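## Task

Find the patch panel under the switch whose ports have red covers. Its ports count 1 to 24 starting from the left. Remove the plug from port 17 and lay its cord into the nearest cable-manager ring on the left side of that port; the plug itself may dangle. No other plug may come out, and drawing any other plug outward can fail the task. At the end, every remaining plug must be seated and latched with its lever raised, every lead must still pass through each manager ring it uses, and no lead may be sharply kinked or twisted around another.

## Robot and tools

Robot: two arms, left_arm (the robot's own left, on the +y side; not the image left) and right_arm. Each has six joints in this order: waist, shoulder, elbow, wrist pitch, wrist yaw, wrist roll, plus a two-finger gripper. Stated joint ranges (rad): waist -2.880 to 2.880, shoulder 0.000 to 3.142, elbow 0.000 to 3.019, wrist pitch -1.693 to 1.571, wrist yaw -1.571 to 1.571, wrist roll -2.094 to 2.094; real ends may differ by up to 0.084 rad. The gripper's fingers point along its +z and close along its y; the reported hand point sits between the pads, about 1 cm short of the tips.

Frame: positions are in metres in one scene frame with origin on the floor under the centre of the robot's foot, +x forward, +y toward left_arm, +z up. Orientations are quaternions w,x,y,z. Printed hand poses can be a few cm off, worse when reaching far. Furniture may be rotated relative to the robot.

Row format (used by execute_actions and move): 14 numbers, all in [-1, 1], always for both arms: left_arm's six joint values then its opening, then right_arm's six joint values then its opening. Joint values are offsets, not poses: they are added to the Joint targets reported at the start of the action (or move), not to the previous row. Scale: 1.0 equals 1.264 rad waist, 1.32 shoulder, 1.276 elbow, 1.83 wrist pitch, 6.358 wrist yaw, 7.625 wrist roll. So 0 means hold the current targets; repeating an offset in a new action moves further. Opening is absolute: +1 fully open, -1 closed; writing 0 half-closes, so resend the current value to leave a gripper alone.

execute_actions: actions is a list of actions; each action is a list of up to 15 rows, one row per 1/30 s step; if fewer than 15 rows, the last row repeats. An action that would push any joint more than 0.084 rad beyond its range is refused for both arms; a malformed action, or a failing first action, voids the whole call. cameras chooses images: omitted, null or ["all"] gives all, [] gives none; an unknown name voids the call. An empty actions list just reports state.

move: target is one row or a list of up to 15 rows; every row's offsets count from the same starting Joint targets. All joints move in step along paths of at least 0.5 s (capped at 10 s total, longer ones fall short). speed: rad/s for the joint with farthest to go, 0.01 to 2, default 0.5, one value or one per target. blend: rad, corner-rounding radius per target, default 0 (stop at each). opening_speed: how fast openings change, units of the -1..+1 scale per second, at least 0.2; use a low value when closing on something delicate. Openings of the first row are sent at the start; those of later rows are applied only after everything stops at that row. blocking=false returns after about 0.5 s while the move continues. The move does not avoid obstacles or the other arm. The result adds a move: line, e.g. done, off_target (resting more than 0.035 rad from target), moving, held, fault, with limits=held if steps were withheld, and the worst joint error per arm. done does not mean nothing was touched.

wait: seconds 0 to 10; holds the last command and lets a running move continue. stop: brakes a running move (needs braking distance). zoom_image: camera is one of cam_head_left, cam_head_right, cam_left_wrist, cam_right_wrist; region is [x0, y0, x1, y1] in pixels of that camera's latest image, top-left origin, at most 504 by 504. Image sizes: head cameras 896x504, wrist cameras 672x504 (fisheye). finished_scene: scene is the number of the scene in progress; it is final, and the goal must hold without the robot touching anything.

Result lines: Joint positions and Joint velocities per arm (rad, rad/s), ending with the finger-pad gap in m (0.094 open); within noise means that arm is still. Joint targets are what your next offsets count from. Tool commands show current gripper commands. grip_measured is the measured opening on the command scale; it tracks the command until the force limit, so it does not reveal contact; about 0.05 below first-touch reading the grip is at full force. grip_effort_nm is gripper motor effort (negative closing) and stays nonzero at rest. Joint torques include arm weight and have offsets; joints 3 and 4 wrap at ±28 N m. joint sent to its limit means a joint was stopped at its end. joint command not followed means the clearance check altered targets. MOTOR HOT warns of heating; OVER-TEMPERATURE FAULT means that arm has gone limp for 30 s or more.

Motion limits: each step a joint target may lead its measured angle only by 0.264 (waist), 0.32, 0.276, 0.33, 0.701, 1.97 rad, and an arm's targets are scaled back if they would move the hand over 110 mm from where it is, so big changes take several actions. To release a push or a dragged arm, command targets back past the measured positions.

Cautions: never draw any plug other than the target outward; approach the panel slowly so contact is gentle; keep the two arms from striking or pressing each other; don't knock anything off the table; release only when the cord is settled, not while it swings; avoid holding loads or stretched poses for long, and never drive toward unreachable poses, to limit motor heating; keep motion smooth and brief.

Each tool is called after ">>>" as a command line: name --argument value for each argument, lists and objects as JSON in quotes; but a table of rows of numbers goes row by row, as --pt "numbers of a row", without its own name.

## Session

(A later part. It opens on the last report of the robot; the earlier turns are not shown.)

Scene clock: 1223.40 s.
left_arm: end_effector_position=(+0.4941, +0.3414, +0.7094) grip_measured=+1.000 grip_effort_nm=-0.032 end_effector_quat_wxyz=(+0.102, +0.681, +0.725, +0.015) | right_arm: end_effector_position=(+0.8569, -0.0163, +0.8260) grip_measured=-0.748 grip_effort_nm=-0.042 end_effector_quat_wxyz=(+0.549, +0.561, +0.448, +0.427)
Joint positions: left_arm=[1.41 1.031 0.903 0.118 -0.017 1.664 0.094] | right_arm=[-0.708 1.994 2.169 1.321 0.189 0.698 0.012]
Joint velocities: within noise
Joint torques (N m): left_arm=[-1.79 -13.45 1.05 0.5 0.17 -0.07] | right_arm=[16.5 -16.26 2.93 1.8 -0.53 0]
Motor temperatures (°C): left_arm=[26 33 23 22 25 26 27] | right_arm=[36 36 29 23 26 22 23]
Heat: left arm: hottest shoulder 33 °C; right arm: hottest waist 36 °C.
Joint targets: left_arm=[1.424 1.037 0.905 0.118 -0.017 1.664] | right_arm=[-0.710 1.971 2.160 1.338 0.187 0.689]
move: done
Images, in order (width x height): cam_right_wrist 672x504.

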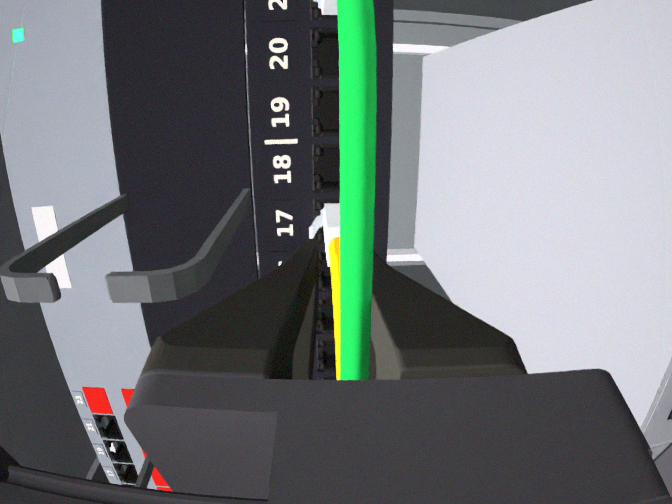

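>>> wait --seconds 0.1 --cameras '["cam_head_left","cam_head_right"]'

>>> zoom_image --camera "cam_head_right" --region '[450, 240, 490, 270]'

>>> zoom_image --camera "cam_head_left" --region '[535, 240, 575, 270]'

Scene clock: 1233.53 s.
left_arm: end_effector_position=(+0.4941, +0.3414, +0.7094) grip_measured=+1.000 grip_effort_nm=-0.027 end_effector_quat_wxyz=(+0.102, +0.681, +0.725, +0.015) | right_arm: end_effector_position=(+0.8569, -0.0163, +0.8260) grip_measured=-0.749 grip_effort_nm=-0.042 end_effector_quat_wxyz=(+0.549, +0.561, +0.448, +0.427)
Joint positions: left_arm=[1.41 1.031 0.903 0.118 -0.017 1.664 0.094] | right_arm=[-0.708 1.994 2.169 1.321 0.189 0.698 0.012]
Joint velocities: within noise
Joint torques (N m): left_arm=[-2.02 -13.57 1.02 0.49 0.16 -0.1] | right_arm=[16.56 -16.15 3 1.85 -0.56 0]
Motor temperatures (°C): left_arm=[26 33 23 22 25 26 27] | right_arm=[36 36 29 23 26 22 23]
Heat: left arm: hottest shoulder 33 °C; right arm: hottest waist 36 °C.
Joint targets: left_arm=[1.424 1.037 0.905 0.118 -0.017 1.664] | right_arm=[-0.710 1.971 2.160 1.338 0.187 0.689]
Tool commands: left_gripper/opening=+1.0 right_gripper/opening=-0.75
wait: 0.10 s; at rest from the start
Images, in order (width x height): cam_head_left 896x504, cam_head_right 896x504.

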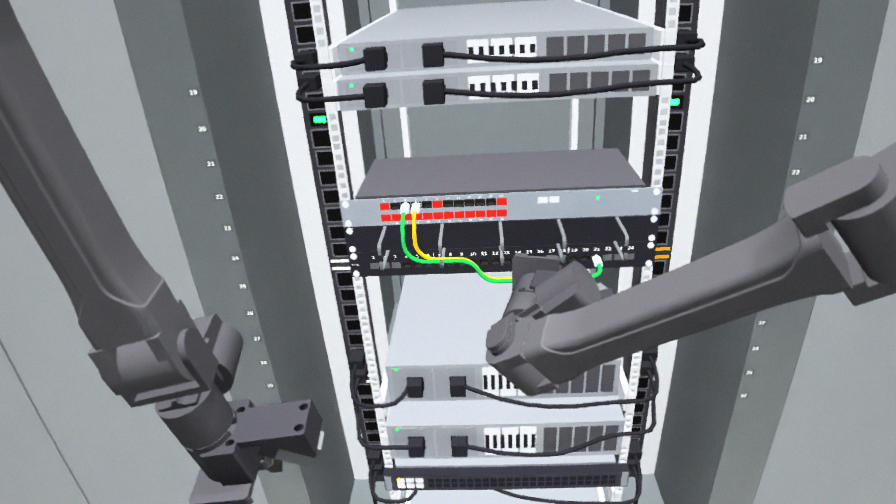

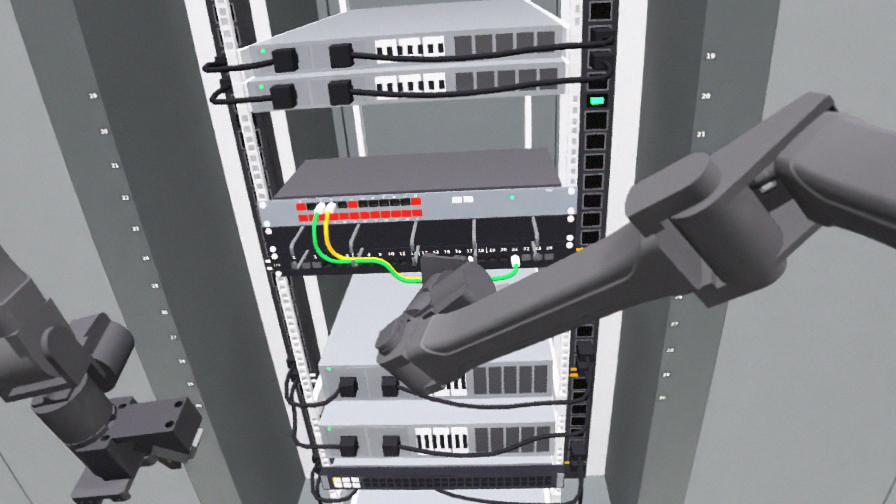

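Scaled by 12.600 from the camera's 896x504 image, which has a finer 1280x720 frame.

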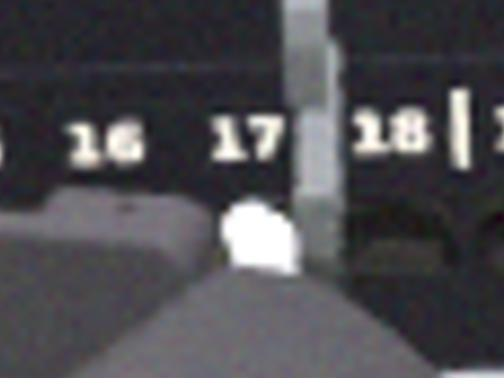

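Scaled by 12.600 from the camera's 896x504 image, which has a finer 1280x720 frame.

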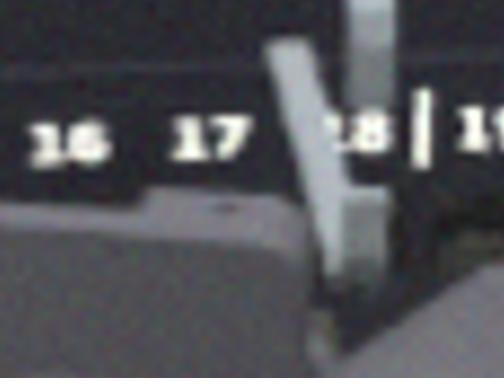

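>>> move --pt "0 0 0 0 0 0 1 0 0 0 0 0 0 -0.234" --pt "0 0 0 0 0 0 1 -0.0253 -0.0152 -0.0682 0.0459 0 0 -0.234" --speed 0.15 --cameras '["cam_right_wrist"]'

Scene clock: 1275.33 s.
left_arm: end_effector_position=(+0.4941, +0.3414, +0.7094) grip_measured=+1.000 grip_effort_nm=-0.027 end_effector_quat_wxyz=(+0.102, +0.681, +0.725, +0.015) | right_arm: end_effector_position=(+0.8349, -0.0237, +0.8207) grip_measured=-0.235 grip_effort_nm=0.105 end_effector_quat_wxyz=(+0.557, +0.559, +0.445, +0.423)
Joint positions: left_arm=[1.41 1.031 0.903 0.118 -0.017 1.664 0.094] | right_arm=[-0.721 1.975 2.081 1.405 0.189 0.698 0.036]
Joint velocities: within noise
Joint torques (N m): left_arm=[-1.9 -13.39 1.02 0.49 0.16 -0.08] | right_arm=[14.51 -15.74 2.54 1.8 -0.55 0.01]
Motor temperatures (°C): left_arm=[26 33 23 22 25 26 27] | right_arm=[36 37 27 23 26 22 23]
Heat: left arm: hottest shoulder 33 °C; right arm: hottest shoulder 37 °C.
Joint targets: left_arm=[1.424 1.037 0.905 0.118 -0.017 1.664] | right_arm=[-0.741 1.951 2.073 1.421 0.187 0.689]
move: done
Images, in order (width x height): cam_right_wrist 672x504.

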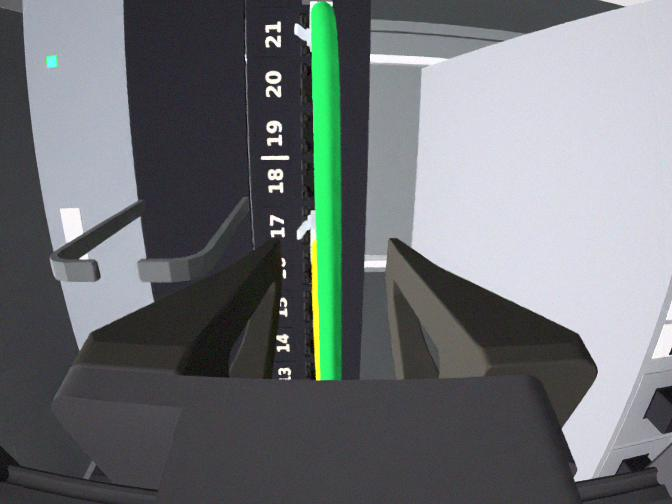

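>>> move --target '[0,0,0,0,0,0,1, 0.0127,0.0106,0.0768,-0.0399,0,0,-0.234]' --speed 0.08 --cameras '["cam_right_wrist","cam_head_right"]'

>>> zoom_image --camera "cam_right_wrist" --region '[230, 160, 400, 290]'

>>> zoom_image --camera "cam_head_right" --region '[450, 240, 490, 270]'

Scene clock: 1287.83 s.
left_arm: end_effector_position=(+0.4941, +0.3414, +0.7094) grip_measured=+1.000 grip_effort_nm=-0.032 end_effector_quat_wxyz=(+0.102, +0.681, +0.725, +0.015) | right_arm: end_effector_position=(+0.8469, -0.0237, +0.8196) grip_measured=-0.235 grip_effort_nm=0.105 end_effector_quat_wxyz=(+0.552, +0.560, +0.452, +0.421)
Joint positions: left_arm=[1.41 1.031 0.903 0.118 -0.017 1.664 0.094] | right_arm=[-0.721 1.978 2.117 1.354 0.194 0.698 0.036]
Joint velocities: within noise
Joint torques (N m): left_arm=[-1.9 -13.57 1.05 0.47 0.15 -0.1] | right_arm=[15.91 -15.09 7.8 0.84 -0.75 0]
Motor temperatures (°C): left_arm=[26 33 23 22 25 26 27] | right_arm=[36 38 27 23 26 22 23]
Heat: left arm: hottest shoulder 33 °C; right arm: hottest shoulder 38 °C.
Joint targets: left_arm=[1.424 1.037 0.905 0.118 -0.017 1.664] | right_arm=[-0.725 1.966 2.171 1.348 0.187 0.689]
move: off_target (right_arm); right_arm: the elbow is farthest, 0.054 rad from its target
Images, in order (width x height): cam_head_right 896x504, cam_right_wrist 672x504.

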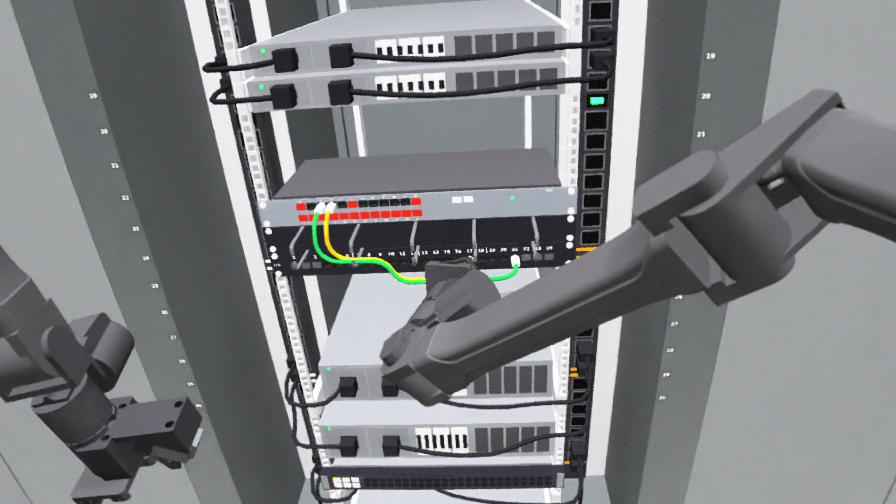

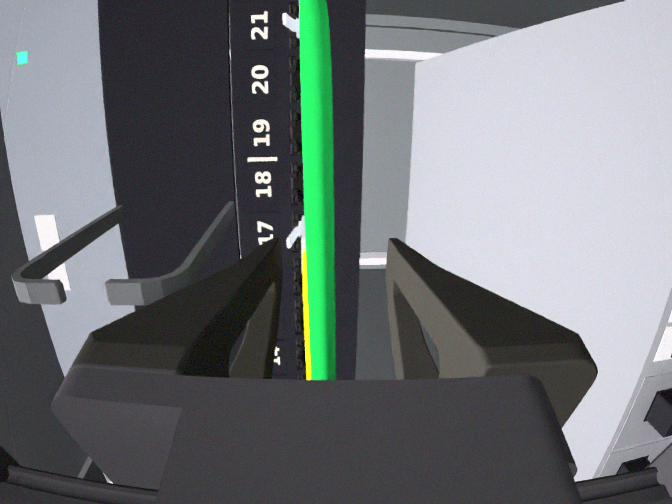

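Scaled by 2.965 from the camera's 672x504 image, which has a finer 960x720 frame.

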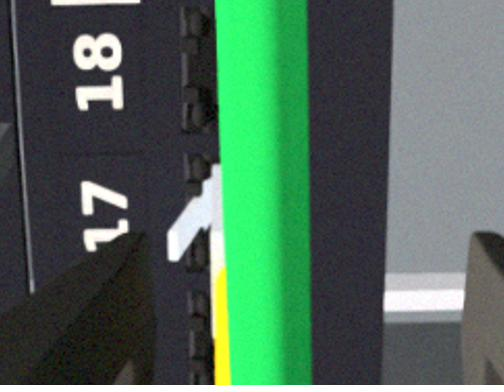

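Scaled by 12.600 from the camera's 896x504 image, which has a finer 1280x720 frame.

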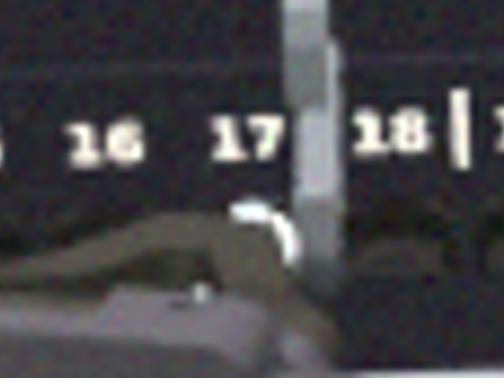

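>>> wait --seconds 0.1 --cameras '["cam_head_left","cam_head_right"]'

>>> zoom_image --camera "cam_head_right" --region '[400, 225, 520, 305]'

>>> zoom_image --camera "cam_head_left" --region '[490, 225, 610, 305]'

Scene clock: 1320.27 s.
left_arm: end_effector_position=(+0.4941, +0.3414, +0.7094) grip_measured=+1.000 grip_effort_nm=-0.032 end_effector_quat_wxyz=(+0.102, +0.681, +0.725, +0.015) | right_arm: end_effector_position=(+0.8470, -0.0238, +0.8197) grip_measured=-0.235 grip_effort_nm=0.110 end_effector_quat_wxyz=(+0.552, +0.560, +0.452, +0.421)
Joint positions: left_arm=[1.41 1.031 0.903 0.118 -0.017 1.664 0.094] | right_arm=[-0.721 1.978 2.118 1.354 0.194 0.698 0.036]
Joint velocities: within noise
Joint torques (N m): left_arm=[-1.85 -13.33 1.02 0.49 0.16 -0.09] | right_arm=[15.91 -14.92 7.82 0.91 -0.78 -0.01]
Motor temperatures (°C): left_arm=[26 33 23 22 25 26 27] | right_arm=[36 39 30 23 27 22 23]
Heat: left arm: hottest shoulder 33 °C; right arm: hottest shoulder 39 °C.
Joint targets: left_arm=[1.424 1.037 0.905 0.118 -0.017 1.664] | right_arm=[-0.725 1.965 2.171 1.349 0.187 0.689]
Tool commands: left_gripper/opening=+1.0 right_gripper/opening=-0.234
wait: 0.10 s; at rest from the start
Images, in order (width x height): cam_head_left 896x504, cam_head_right 896x504.

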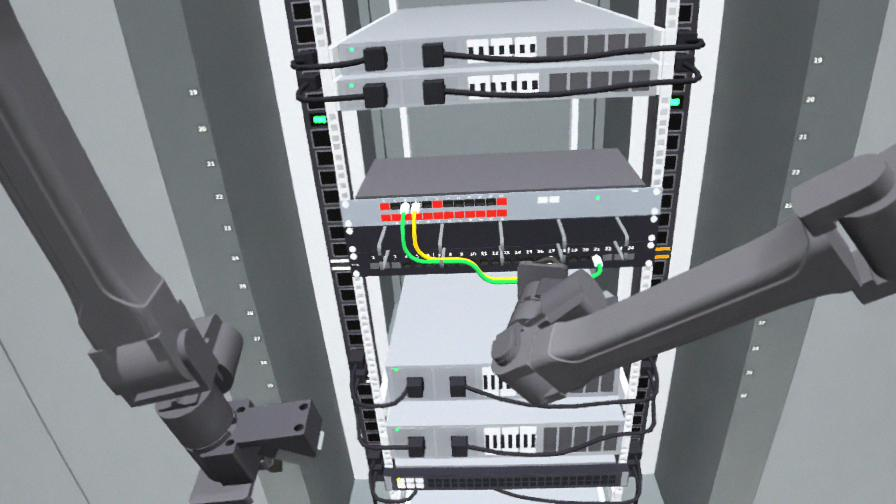

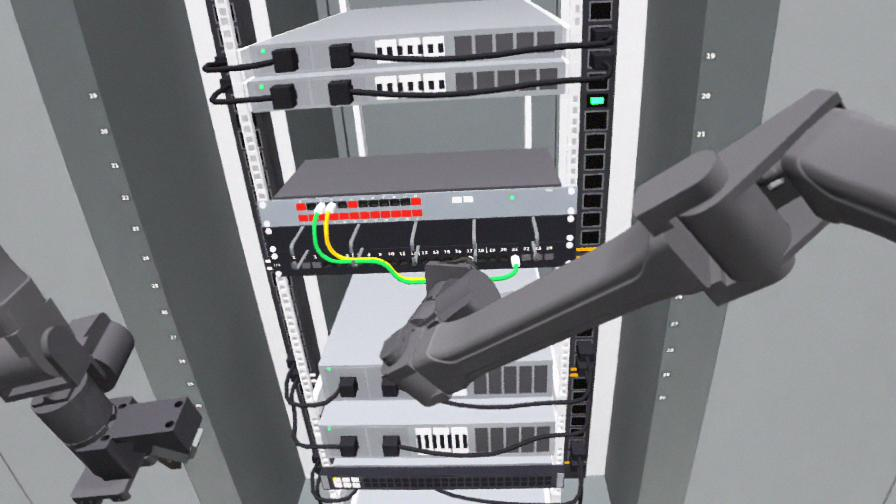

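Scaled by 4.200 from the camera's 896x504 image, which has a finer 1280x720 frame.

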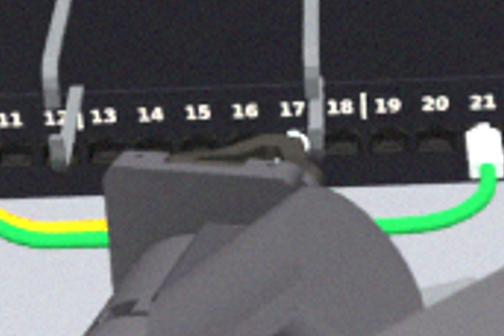

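Scaled by 4.200 from the camera's 896x504 image, which has a finer 1280x720 frame.

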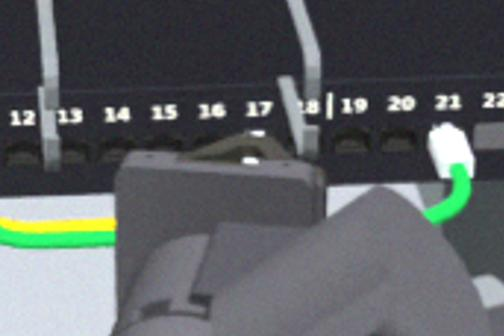

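>>> move --target '[0,0,0,0,0,0,1, 0.0261,-0.0053,-0.0768,0.0448,0,0,-0.277]' --speed 0.15 --cameras '[]'

Scene clock: 1373.00 s.
left_arm: end_effector_position=(+0.4941, +0.3414, +0.7094) grip_measured=+1.000 grip_effort_nm=-0.032 end_effector_quat_wxyz=(+0.102, +0.681, +0.725, +0.015) | right_arm: end_effector_position=(+0.8330, -0.0224, +0.8217) grip_measured=-0.276 grip_effort_nm=-0.022 end_effector_quat_wxyz=(+0.558, +0.560, +0.442, +0.423)
Joint positions: left_arm=[1.41 1.031 0.903 0.118 -0.017 1.664 0.094] | right_arm=[-0.718 1.978 2.081 1.413 0.191 0.698 0.034]
Joint velocities: within noise
Joint torques (N m): left_arm=[-1.9 -13.57 1.01 0.49 0.16 -0.08] | right_arm=[18.49 -15.5 2.56 1.8 -0.61 -0.01]
Motor temperatures (°C): left_arm=[26 34 23 22 25 26 27] | right_arm=[36 39 32 23 27 22 23]
Heat: left arm: hottest shoulder 34 °C; right arm: hottest shoulder 39 °C.
Joint targets: left_arm=[1.424 1.037 0.905 0.118 -0.017 1.664] | right_arm=[-0.692 1.958 2.073 1.430 0.187 0.689]
move: done
No camera images: "cameras" was empty.

>>> move --target '[0,0,0,0,0,0,1, 0.0032,-0.0045,0,0,0,0,-0.277]' --speed 0.15 --cameras '[]'

Scene clock: 1380.73 s.
left_arm: end_effector_position=(+0.4941, +0.3414, +0.7094) grip_measured=+1.000 grip_effort_nm=-0.027 end_effector_quat_wxyz=(+0.102, +0.681, +0.725, +0.015) | right_arm: end_effector_position=(+0.8331, -0.0208, +0.8238) grip_measured=-0.276 grip_effort_nm=-0.022 end_effector_quat_wxyz=(+0.557, +0.561, +0.441, +0.425)
Joint positions: left_arm=[1.41 1.031 0.903 0.118 -0.017 1.664 0.094] | right_arm=[-0.714 1.977 2.081 1.414 0.19 0.698 0.034]
Joint velocities: within noise
Joint torques (N m): left_arm=[-1.85 -13.63 1.05 0.51 0.16 -0.08] | right_arm=[18.14 -15.5 2.52 1.76 -0.63 -0.01]
Motor temperatures (°C): left_arm=[26 34 23 22 25 26 27] | right_arm=[36 39 31 23 27 22 23]
Heat: left arm: hottest shoulder 34 °C; right arm: hottest shoulder 39 °C.
Joint targets: left_arm=[1.424 1.037 0.905 0.118 -0.017 1.664] | right_arm=[-0.688 1.952 2.073 1.430 0.187 0.689]
move: done
No camera images: "cameras" was empty.

>>> move --target '[0,0,0,0,0,0,1, -0.0095,0.0091,0.0807,-0.0486,0,0,-0.277]' --speed 0.1 --cameras '["cam_right_wrist","cam_head_right"]'

>>> zoom_image --camera "cam_right_wrist" --region '[230, 160, 400, 290]'

>>> zoom_image --camera "cam_head_right" --region '[450, 240, 490, 270]'

Scene clock: 1390.47 s.
left_arm: end_effector_position=(+0.4941, +0.3414, +0.7094) grip_measured=+1.000 grip_effort_nm=-0.027 end_effector_quat_wxyz=(+0.102, +0.681, +0.725, +0.015) | right_arm: end_effector_position=(+0.8511, -0.0203, +0.8262) grip_measured=-0.276 grip_effort_nm=-0.012 end_effector_quat_wxyz=(+0.551, +0.559, +0.450, +0.427)
Joint positions: left_arm=[1.41 1.031 0.903 0.118 -0.017 1.664 0.094] | right_arm=[-0.712 1.977 2.128 1.345 0.186 0.697 0.034]
Joint velocities: within noise
Joint torques (N m): left_arm=[-1.85 -13.57 1.06 0.49 0.16 -0.09] | right_arm=[17.14 -15.15 7.38 0.88 -0.43 0.01]
Motor temperatures (°C): left_arm=[26 34 23 22 25 26 27] | right_arm=[37 38 30 23 27 22 23]
Heat: left arm: hottest shoulder 34 °C; right arm: hottest shoulder 38 °C.
Joint targets: left_arm=[1.424 1.037 0.905 0.118 -0.017 1.664] | right_arm=[-0.700 1.965 2.176 1.341 0.187 0.689]
move: off_target (right_arm); right_arm: the elbow is farthest, 0.048 rad from its target
Images, in order (width x height): cam_head_right 896x504, cam_right_wrist 672x504.

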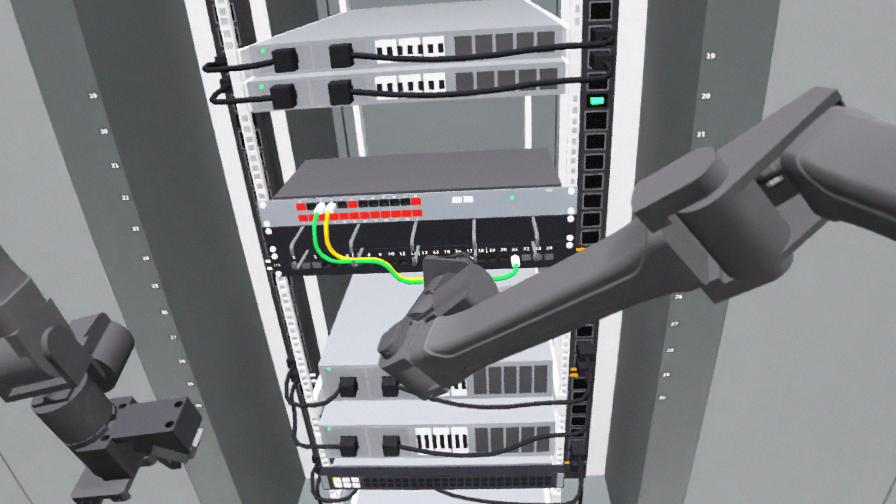

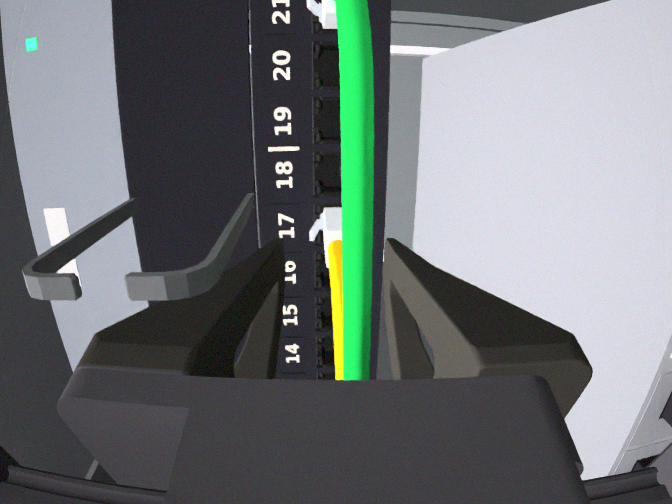

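Scaled by 2.965 from the camera's 672x504 image, which has a finer 960x720 frame.

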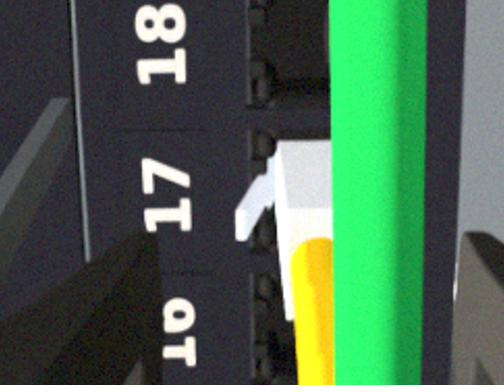

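Scaled by 12.600 from the camera's 896x504 image, which has a finer 1280x720 frame.

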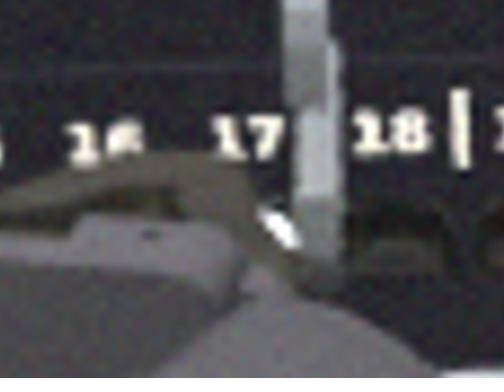

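>>> move --target '[0,0,0,0,0,0,1, 0.0364,0.1121,0.094,0.0978,0.01395,-0.00748,-0.3]' --speed 0.2 --cameras '["cam_right_wrist","cam_head_right"]'

>>> zoom_image --camera "cam_right_wrist" --region '[230, 120, 400, 290]'

Scene clock: 1457.43 s.
left_arm: end_effector_position=(+0.4941, +0.3414, +0.7094) grip_measured=+1.000 grip_effort_nm=-0.027 end_effector_quat_wxyz=(+0.102, +0.681, +0.725, +0.015) | right_arm: end_effector_position=(+0.8252, -0.0164, +0.8294) grip_measured=-0.299 grip_effort_nm=-0.042 end_effector_quat_wxyz=(+0.595, +0.591, +0.384, +0.387)
Joint positions: left_arm=[1.41 1.031 0.903 0.118 -0.017 1.664 0.094] | right_arm=[-0.681 2.099 2.269 1.505 0.273 0.647 0.033]
Joint velocities: within noise
Joint torques (N m): left_arm=[-1.79 -13.51 1.05 0.5 0.15 -0.08] | right_arm=[19.84 -12.22 5.74 1.63 -0.41 -0.07]
Motor temperatures (°C): left_arm=[26 34 23 22 25 26 27] | right_arm=[37 37 32 23 26 21 23]
Heat: left arm: hottest shoulder 34 °C; right arm: hottest waist 37 °C.
Joint targets: left_arm=[1.424 1.037 0.905 0.118 -0.017 1.664] | right_arm=[-0.654 2.112 2.296 1.521 0.276 0.632]
move: done
Images, in order (width x height): cam_head_right 896x504, cam_right_wrist 672x504.

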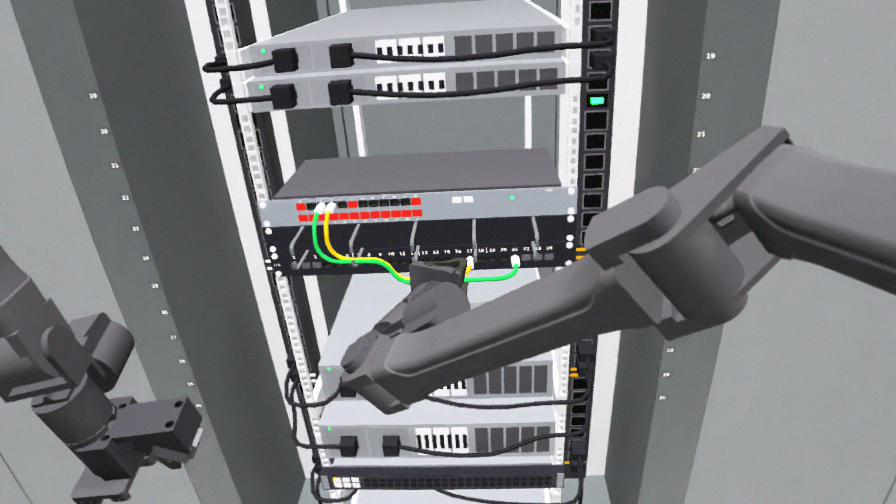

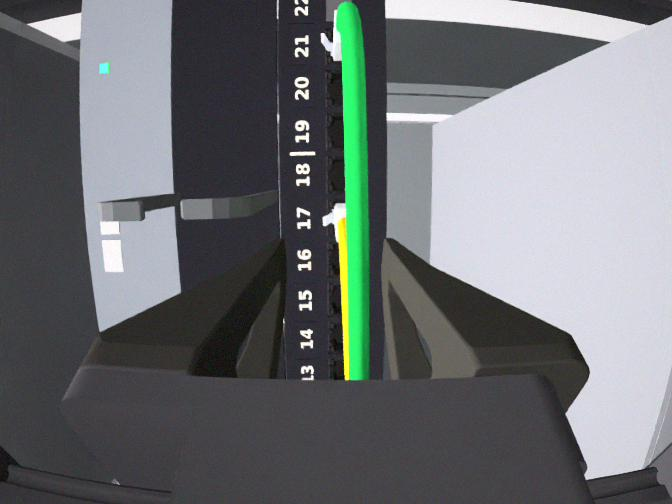

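Scaled by 2.965 from the camera's 672x504 image, which has a finer 960x720 frame.

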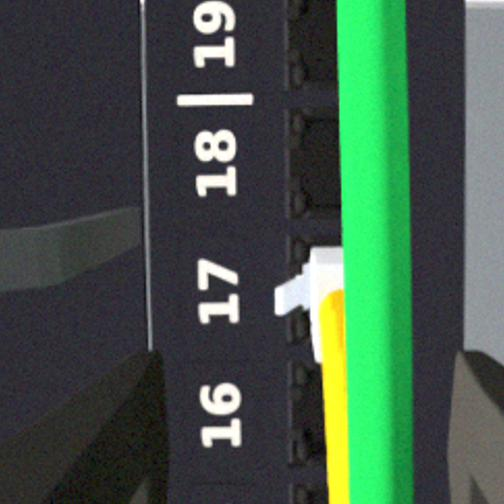

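>>> move --target '[0,0,0,0,0,0,1, -0.049,0.0167,0.098,-0.0656,0,0.0055,-0.3]' --speed 0.1 --cameras '["cam_right_wrist","cam_head_right"]'

>>> zoom_image --camera "cam_right_wrist" --region '[230, 120, 400, 290]'

>>> zoom_image --camera "cam_head_right" --region '[450, 240, 490, 270]'

Scene clock: 1481.77 s.
left_arm: end_effector_position=(+0.4941, +0.3414, +0.7094) grip_measured=+1.000 grip_effort_nm=-0.032 end_effector_quat_wxyz=(+0.102, +0.681, +0.725, +0.015) | right_arm: end_effector_position=(+0.8556, -0.0266, +0.8376) grip_measured=-0.299 grip_effort_nm=-0.037 end_effector_quat_wxyz=(+0.596, +0.593, +0.376, +0.389)
Joint positions: left_arm=[1.41 1.031 0.903 0.118 -0.017 1.664 0.094] | right_arm=[-0.682 2.117 2.387 1.415 0.273 0.658 0.033]
Joint velocities: within noise
Joint torques (N m): left_arm=[-1.85 -13.63 1.03 0.49 0.16 -0.09] | right_arm=[14.97 -12.28 6.76 0.38 -0.41 0.28]
Motor temperatures (°C): left_arm=[26 34 23 22 25 26 27] | right_arm=[38 38 31 23 26 22 23]
Heat: left arm: hottest shoulder 34 °C; right arm: hottest waist 38 °C.
Joint targets: left_arm=[1.424 1.037 0.905 0.118 -0.017 1.664] | right_arm=[-0.716 2.135 2.421 1.401 0.276 0.674]
move: done
Images, in order (width x height): cam_head_right 896x504, cam_right_wrist 672x504.

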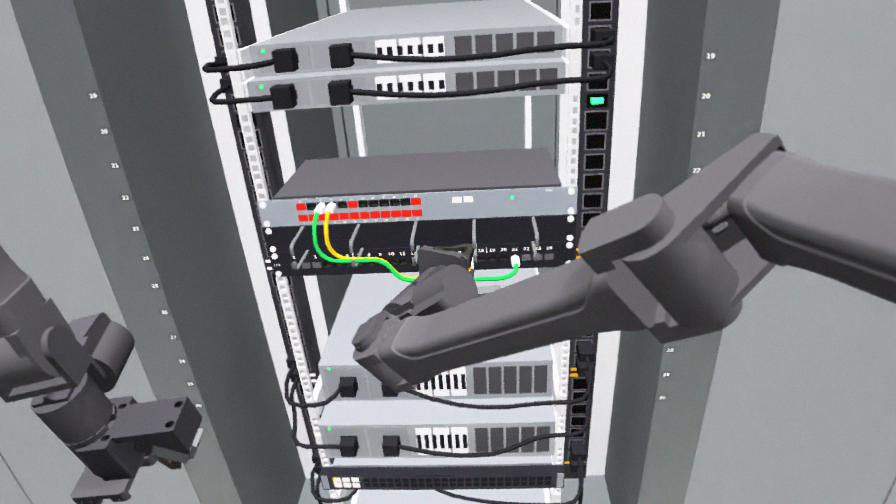

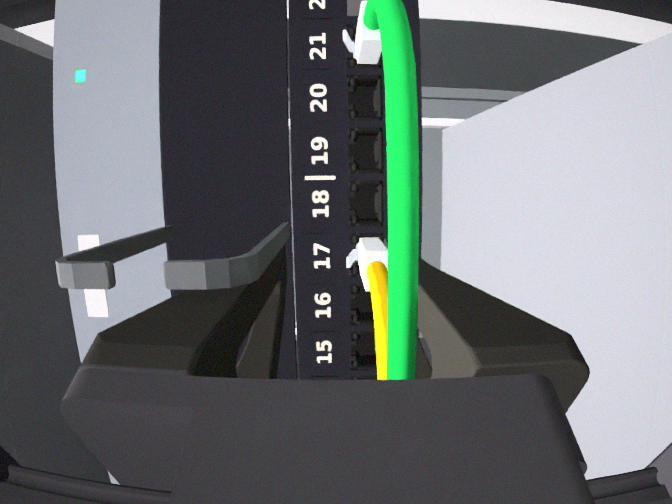

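Scaled by 2.965 from the camera's 672x504 image, which has a finer 960x720 frame.

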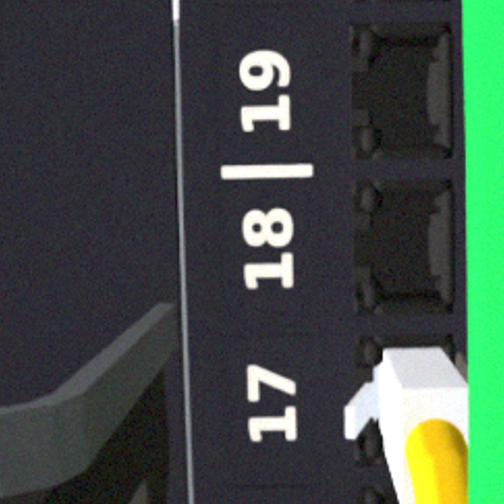

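Scaled by 12.600 from the camera's 896x504 image, which has a finer 1280x720 frame.

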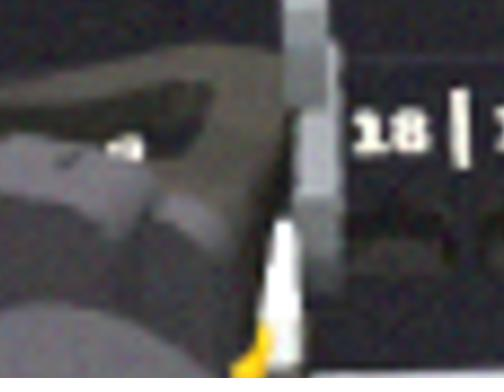

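>>> move --target '[0,0,0,0,0,0,1, -0.001,0.0212,0.0348,-0.009,0,0,-0.3]' --speed 0.06 --cameras '["cam_right_wrist","cam_head_right"]'

>>> zoom_image --camera "cam_right_wrist" --region '[230, 120, 400, 290]'

>>> zoom_image --camera "cam_head_right" --region '[450, 240, 490, 270]'

Scene clock: 1497.63 s.
left_arm: end_effector_position=(+0.4941, +0.3414, +0.7094) grip_measured=+1.000 grip_effort_nm=-0.032 end_effector_quat_wxyz=(+0.102, +0.681, +0.725, +0.015) | right_arm: end_effector_position=(+0.8584, -0.0265, +0.8374) grip_measured=-0.299 grip_effort_nm=-0.037 end_effector_quat_wxyz=(+0.599, +0.593, +0.370, +0.389)
Joint positions: left_arm=[1.41 1.031 0.903 0.118 -0.017 1.664 0.094] | right_arm=[-0.682 2.14 2.433 1.404 0.273 0.659 0.033]
Joint velocities: within noise
Joint torques (N m): left_arm=[-1.9 -13.45 1.02 0.53 0.15 -0.08] | right_arm=[14.92 -12.16 6.72 0.17 -0.4 0.25]
Motor temperatures (°C): left_arm=[26 34 23 22 25 26 27] | right_arm=[37 37 31 23 26 21 23]
Heat: left arm: hottest shoulder 34 °C; right arm: hottest waist 37 °C.
Joint targets: left_arm=[1.424 1.037 0.905 0.118 -0.017 1.664] | right_arm=[-0.718 2.163 2.465 1.384 0.276 0.674]
move: done
Images, in order (width x height): cam_head_right 896x504, cam_right_wrist 672x504.

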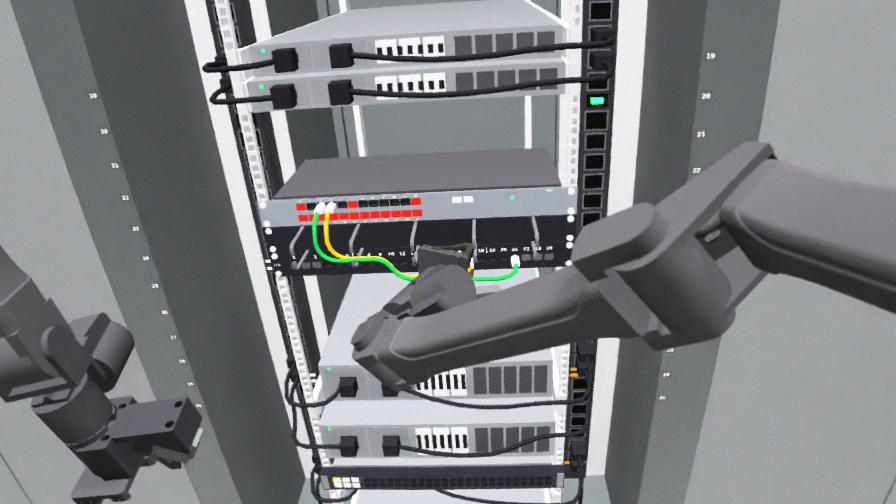

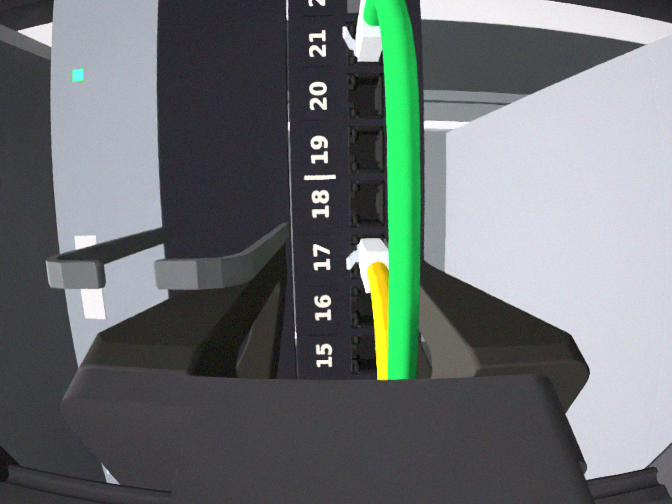

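Scaled by 2.965 from the camera's 672x504 image, which has a finer 960x720 frame.

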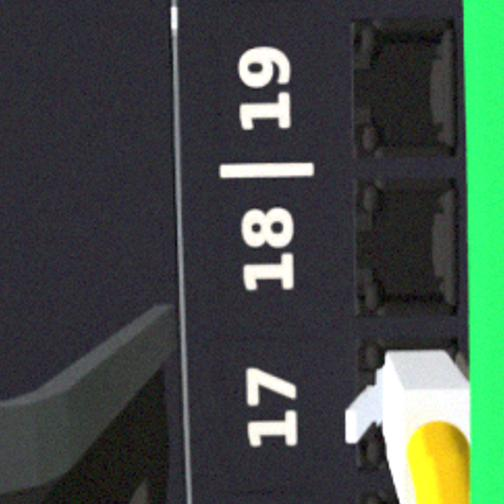

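Scaled by 12.600 from the camera's 896x504 image, which has a finer 1280x720 frame.

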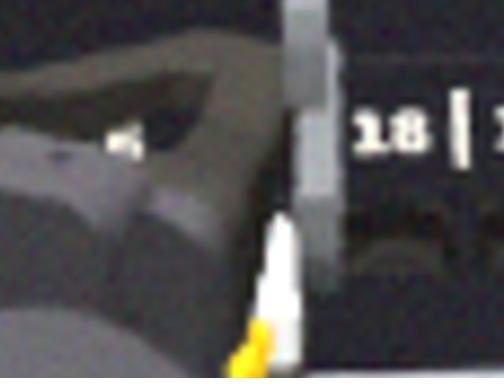

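>>> move --target '[0,0,0,0,0,0,1, -0.003,0.0053,0.0047,-0.0115,0,0,-0.3]' --speed 0.06 --cameras '["cam_right_wrist","cam_head_right"]'

>>> zoom_image --camera "cam_head_right" --region '[450, 240, 490, 270]'

Scene clock: 1511.57 s.
left_arm: end_effector_position=(+0.4941, +0.3414, +0.7094) grip_measured=+1.000 grip_effort_nm=-0.027 end_effector_quat_wxyz=(+0.102, +0.681, +0.725, +0.015) | right_arm: end_effector_position=(+0.8587, -0.0258, +0.8367) grip_measured=-0.299 grip_effort_nm=-0.042 end_effector_quat_wxyz=(+0.599, +0.593, +0.371, +0.389)
Joint positions: left_arm=[1.41 1.031 0.903 0.118 -0.017 1.664 0.094] | right_arm=[-0.682 2.144 2.441 1.4 0.273 0.659 0.033]
Joint velocities: within noise
Joint torques (N m): left_arm=[-1.85 -13.63 1.07 0.49 0.15 -0.1] | right_arm=[14.68 -12.04 6.56 -0.59 -0.38 0.25]
Motor temperatures (°C): left_arm=[26 34 23 22 25 26 27] | right_arm=[37 36 30 23 26 21 23]
Heat: left arm: hottest shoulder 34 °C; right arm: hottest waist 37 °C.
Joint targets: left_arm=[1.424 1.037 0.905 0.118 -0.017 1.664] | right_arm=[-0.721 2.169 2.471 1.363 0.276 0.674]
move: off_target (right_arm); right_arm: the waist is farthest, 0.040 rad from its target
Images, in order (width x height): cam_head_right 896x504, cam_right_wrist 672x504.

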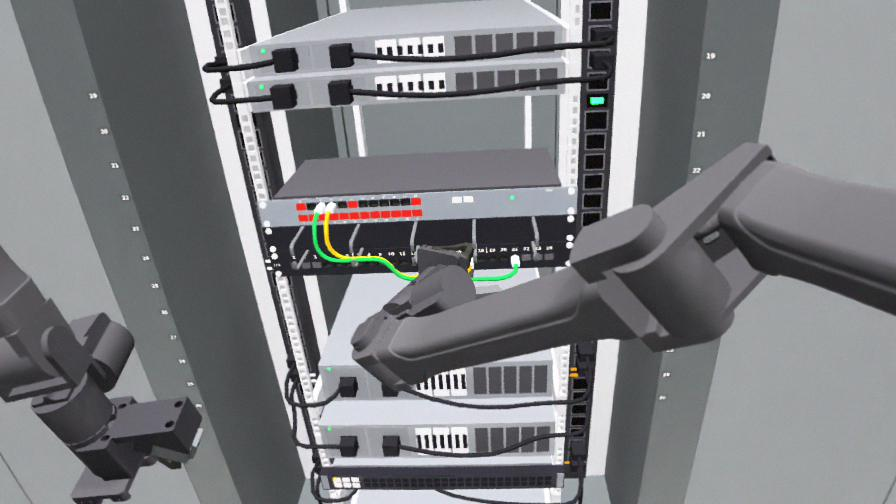

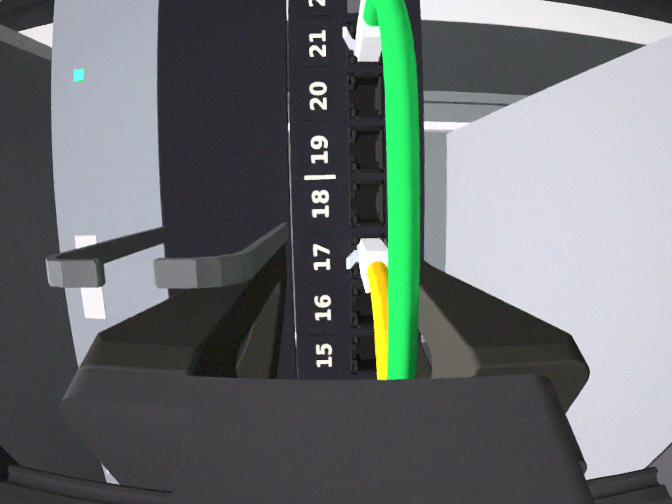

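Scaled by 12.600 from the camera's 896x504 image, which has a finer 1280x720 frame.

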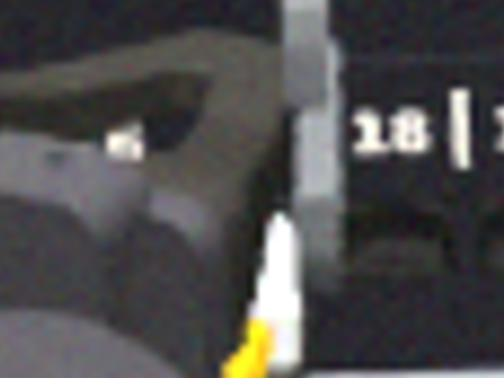

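>>> move --target '[0,0,0,0,0,0,1, 0.004,-0.0477,-0.1226,0.0765,0,0.0016,-0.3]' --speed 0.15 --cameras '["cam_right_wrist"]'

Scene clock: 1539.87 s.
left_arm: end_effector_position=(+0.4941, +0.3414, +0.7094) grip_measured=+1.000 grip_effort_nm=-0.027 end_effector_quat_wxyz=(+0.102, +0.681, +0.725, +0.015) | right_arm: end_effector_position=(+0.8284, -0.0218, +0.8185) grip_measured=-0.299 grip_effort_nm=-0.042 end_effector_quat_wxyz=(+0.597, +0.592, +0.376, +0.389)
Joint positions: left_arm=[1.41 1.031 0.903 0.118 -0.017 1.664 0.094] | right_arm=[-0.699 2.128 2.323 1.487 0.273 0.672 0.033]
Joint velocities: within noise
Joint torques (N m): left_arm=[-1.79 -13.51 1.03 0.5 0.15 -0.07] | right_arm=[16.32 -15.5 2.92 1.59 -0.43 0.23]
Motor temperatures (°C): left_arm=[26 34 23 22 25 26 26] | right_arm=[36 35 30 23 26 21 23]
Heat: left arm: hottest shoulder 34 °C; right arm: hottest waist 36 °C.
Joint targets: left_arm=[1.424 1.037 0.905 0.118 -0.017 1.664] | right_arm=[-0.716 2.107 2.315 1.503 0.276 0.686]
move: done
Images, in order (width x height): cam_right_wrist 672x504.

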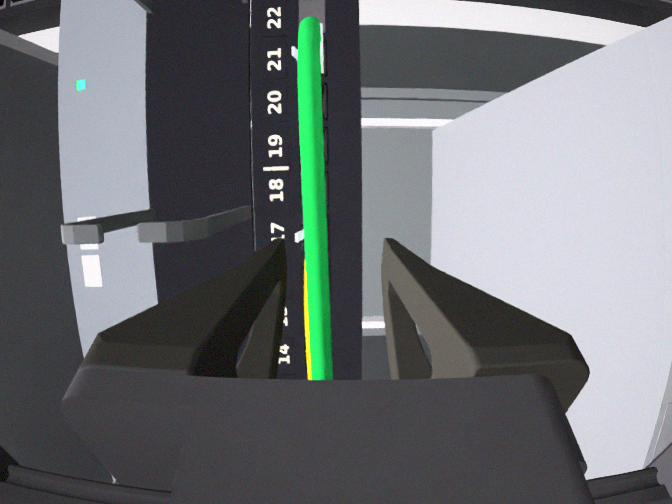

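>>> move --target '[0,0,0,0,0,0,1, 0.0356,0,0,0,0,0,-0.3]' --speed 0.1 --cameras '[]'

Scene clock: 1544.53 s.
left_arm: end_effector_position=(+0.4941, +0.3414, +0.7094) grip_measured=+1.000 grip_effort_nm=-0.032 end_effector_quat_wxyz=(+0.102, +0.681, +0.725, +0.015) | right_arm: end_effector_position=(+0.8284, -0.0218, +0.8185) grip_measured=-0.299 grip_effort_nm=-0.027 end_effector_quat_wxyz=(+0.597, +0.592, +0.376, +0.389)
Joint positions: left_arm=[1.41 1.031 0.903 0.118 -0.017 1.664 0.094] | right_arm=[-0.699 2.128 2.323 1.487 0.273 0.673 0.033]
Joint velocities: within noise
Joint torques (N m): left_arm=[-1.9 -13.33 1.06 0.51 0.15 -0.08] | right_arm=[19.55 -15.09 2.96 1.68 -0.43 0.22]
Motor temperatures (°C): left_arm=[26 34 23 22 25 26 26] | right_arm=[36 36 30 23 26 21 23]
Heat: left arm: hottest shoulder 34 °C; right arm: hottest waist 36 °C.
Joint targets: left_arm=[1.424 1.037 0.905 0.118 -0.017 1.664] | right_arm=[-0.671 2.107 2.315 1.503 0.276 0.686]
move: done
No camera images: "cameras" was empty.

>>> move --target '[0,0,0,0,0,0,1, 0.0055,0,0,0,0,0,-0.3]' --speed 0.1 --cameras '[]'

Scene clock: 1553.03 s.
left_arm: end_effector_position=(+0.4941, +0.3414, +0.7094) grip_measured=+1.000 grip_effort_nm=-0.027 end_effector_quat_wxyz=(+0.102, +0.681, +0.725, +0.015) | right_arm: end_effector_position=(+0.8284, -0.0180, +0.8223) grip_measured=-0.299 grip_effort_nm=-0.042 end_effector_quat_wxyz=(+0.595, +0.594, +0.374, +0.391)
Joint positions: left_arm=[1.41 1.031 0.903 0.118 -0.017 1.664 0.094] | right_arm=[-0.691 2.128 2.323 1.487 0.273 0.673 0.033]
Joint velocities: within noise
Joint torques (N m): left_arm=[-1.96 -13.51 1.02 0.44 0.16 -0.08] | right_arm=[19.78 -15.38 2.99 1.65 -0.42 0.23]
Motor temperatures (°C): left_arm=[26 34 23 22 25 26 26] | right_arm=[37 37 29 23 26 21 23]
Heat: left arm: hottest shoulder 34 °C; right arm: hottest waist 37 °C.
Joint targets: left_arm=[1.424 1.037 0.905 0.118 -0.017 1.664] | right_arm=[-0.664 2.107 2.315 1.503 0.276 0.686]
move: done
No camera images: "cameras" was empty.

>>> move --target '[0,0,0,0,0,0,1, -0.0127,0.0409,0.1085,-0.065,0,0,-0.3]' --speed 0.1 --cameras '["cam_right_wrist","cam_head_right"]'

>>> zoom_image --camera "cam_right_wrist" --region '[230, 120, 400, 290]'

>>> zoom_image --camera "cam_head_right" --region '[450, 240, 490, 270]'

Scene clock: 1568.83 s.
left_arm: end_effector_position=(+0.4941, +0.3414, +0.7094) grip_measured=+1.000 grip_effort_nm=-0.032 end_effector_quat_wxyz=(+0.102, +0.681, +0.725, +0.015) | right_arm: end_effector_position=(+0.8552, -0.0240, +0.8278) grip_measured=-0.299 grip_effort_nm=-0.037 end_effector_quat_wxyz=(+0.593, +0.594, +0.378, +0.392)
Joint positions: left_arm=[1.41 1.031 0.903 0.118 -0.017 1.664 0.094] | right_arm=[-0.691 2.141 2.42 1.395 0.273 0.673 0.033]
Joint velocities: within noise
Joint torques (N m): left_arm=[-1.85 -13.45 1.03 0.42 0.14 -0.09] | right_arm=[18.96 -12.16 6.75 0.53 -0.43 0.23]
Motor temperatures (°C): left_arm=[26 34 23 22 25 26 26] | right_arm=[37 38 29 23 26 21 23]
Heat: left arm: hottest shoulder 34 °C; right arm: hottest shoulder 38 °C.
Joint targets: left_arm=[1.424 1.037 0.905 0.118 -0.017 1.664] | right_arm=[-0.680 2.161 2.453 1.384 0.276 0.686]
move: done
Images, in order (width x height): cam_head_right 896x504, cam_right_wrist 672x504.

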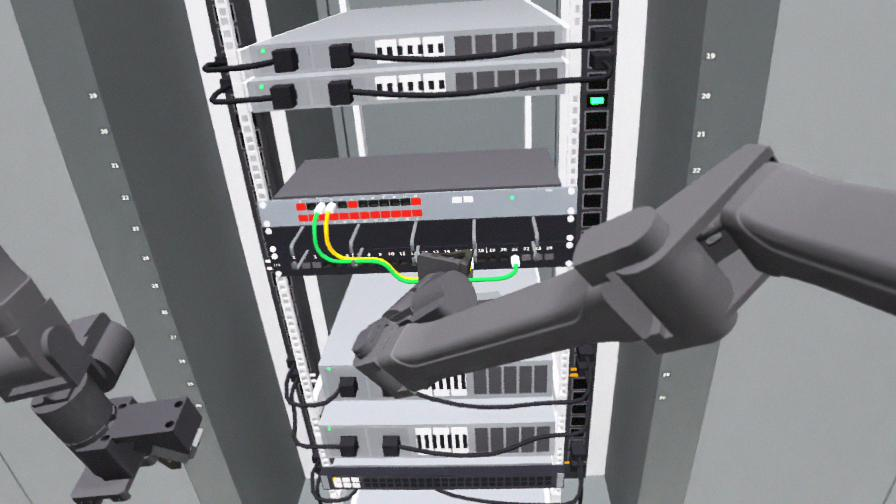

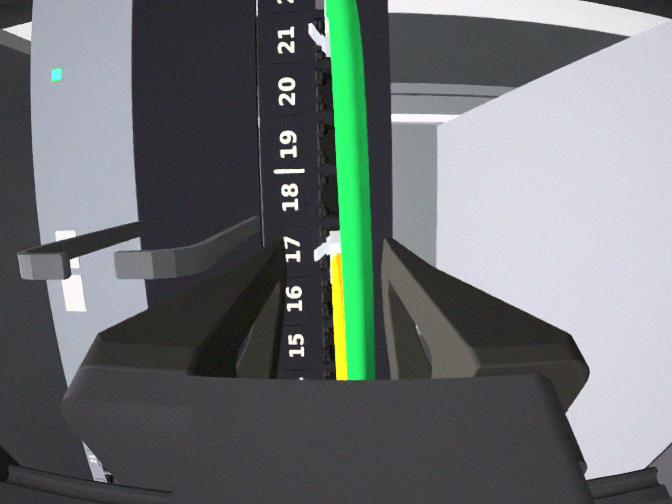

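Scaled by 2.965 from the camera's 672x504 image, which has a finer 960x720 frame.

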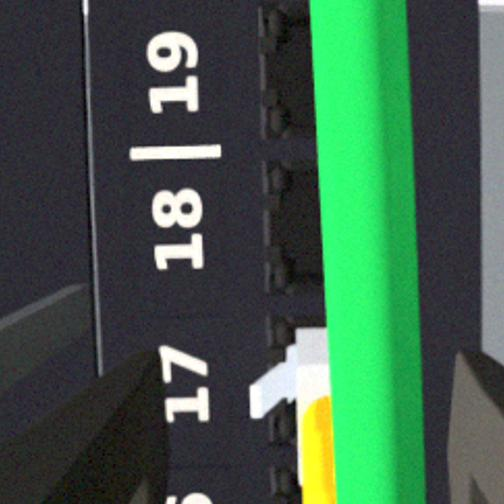

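Scaled by 12.600 from the camera's 896x504 image, which has a finer 1280x720 frame.

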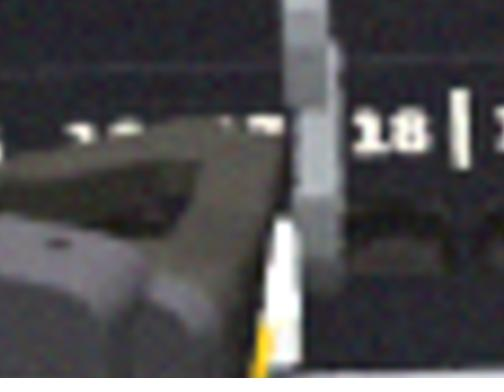

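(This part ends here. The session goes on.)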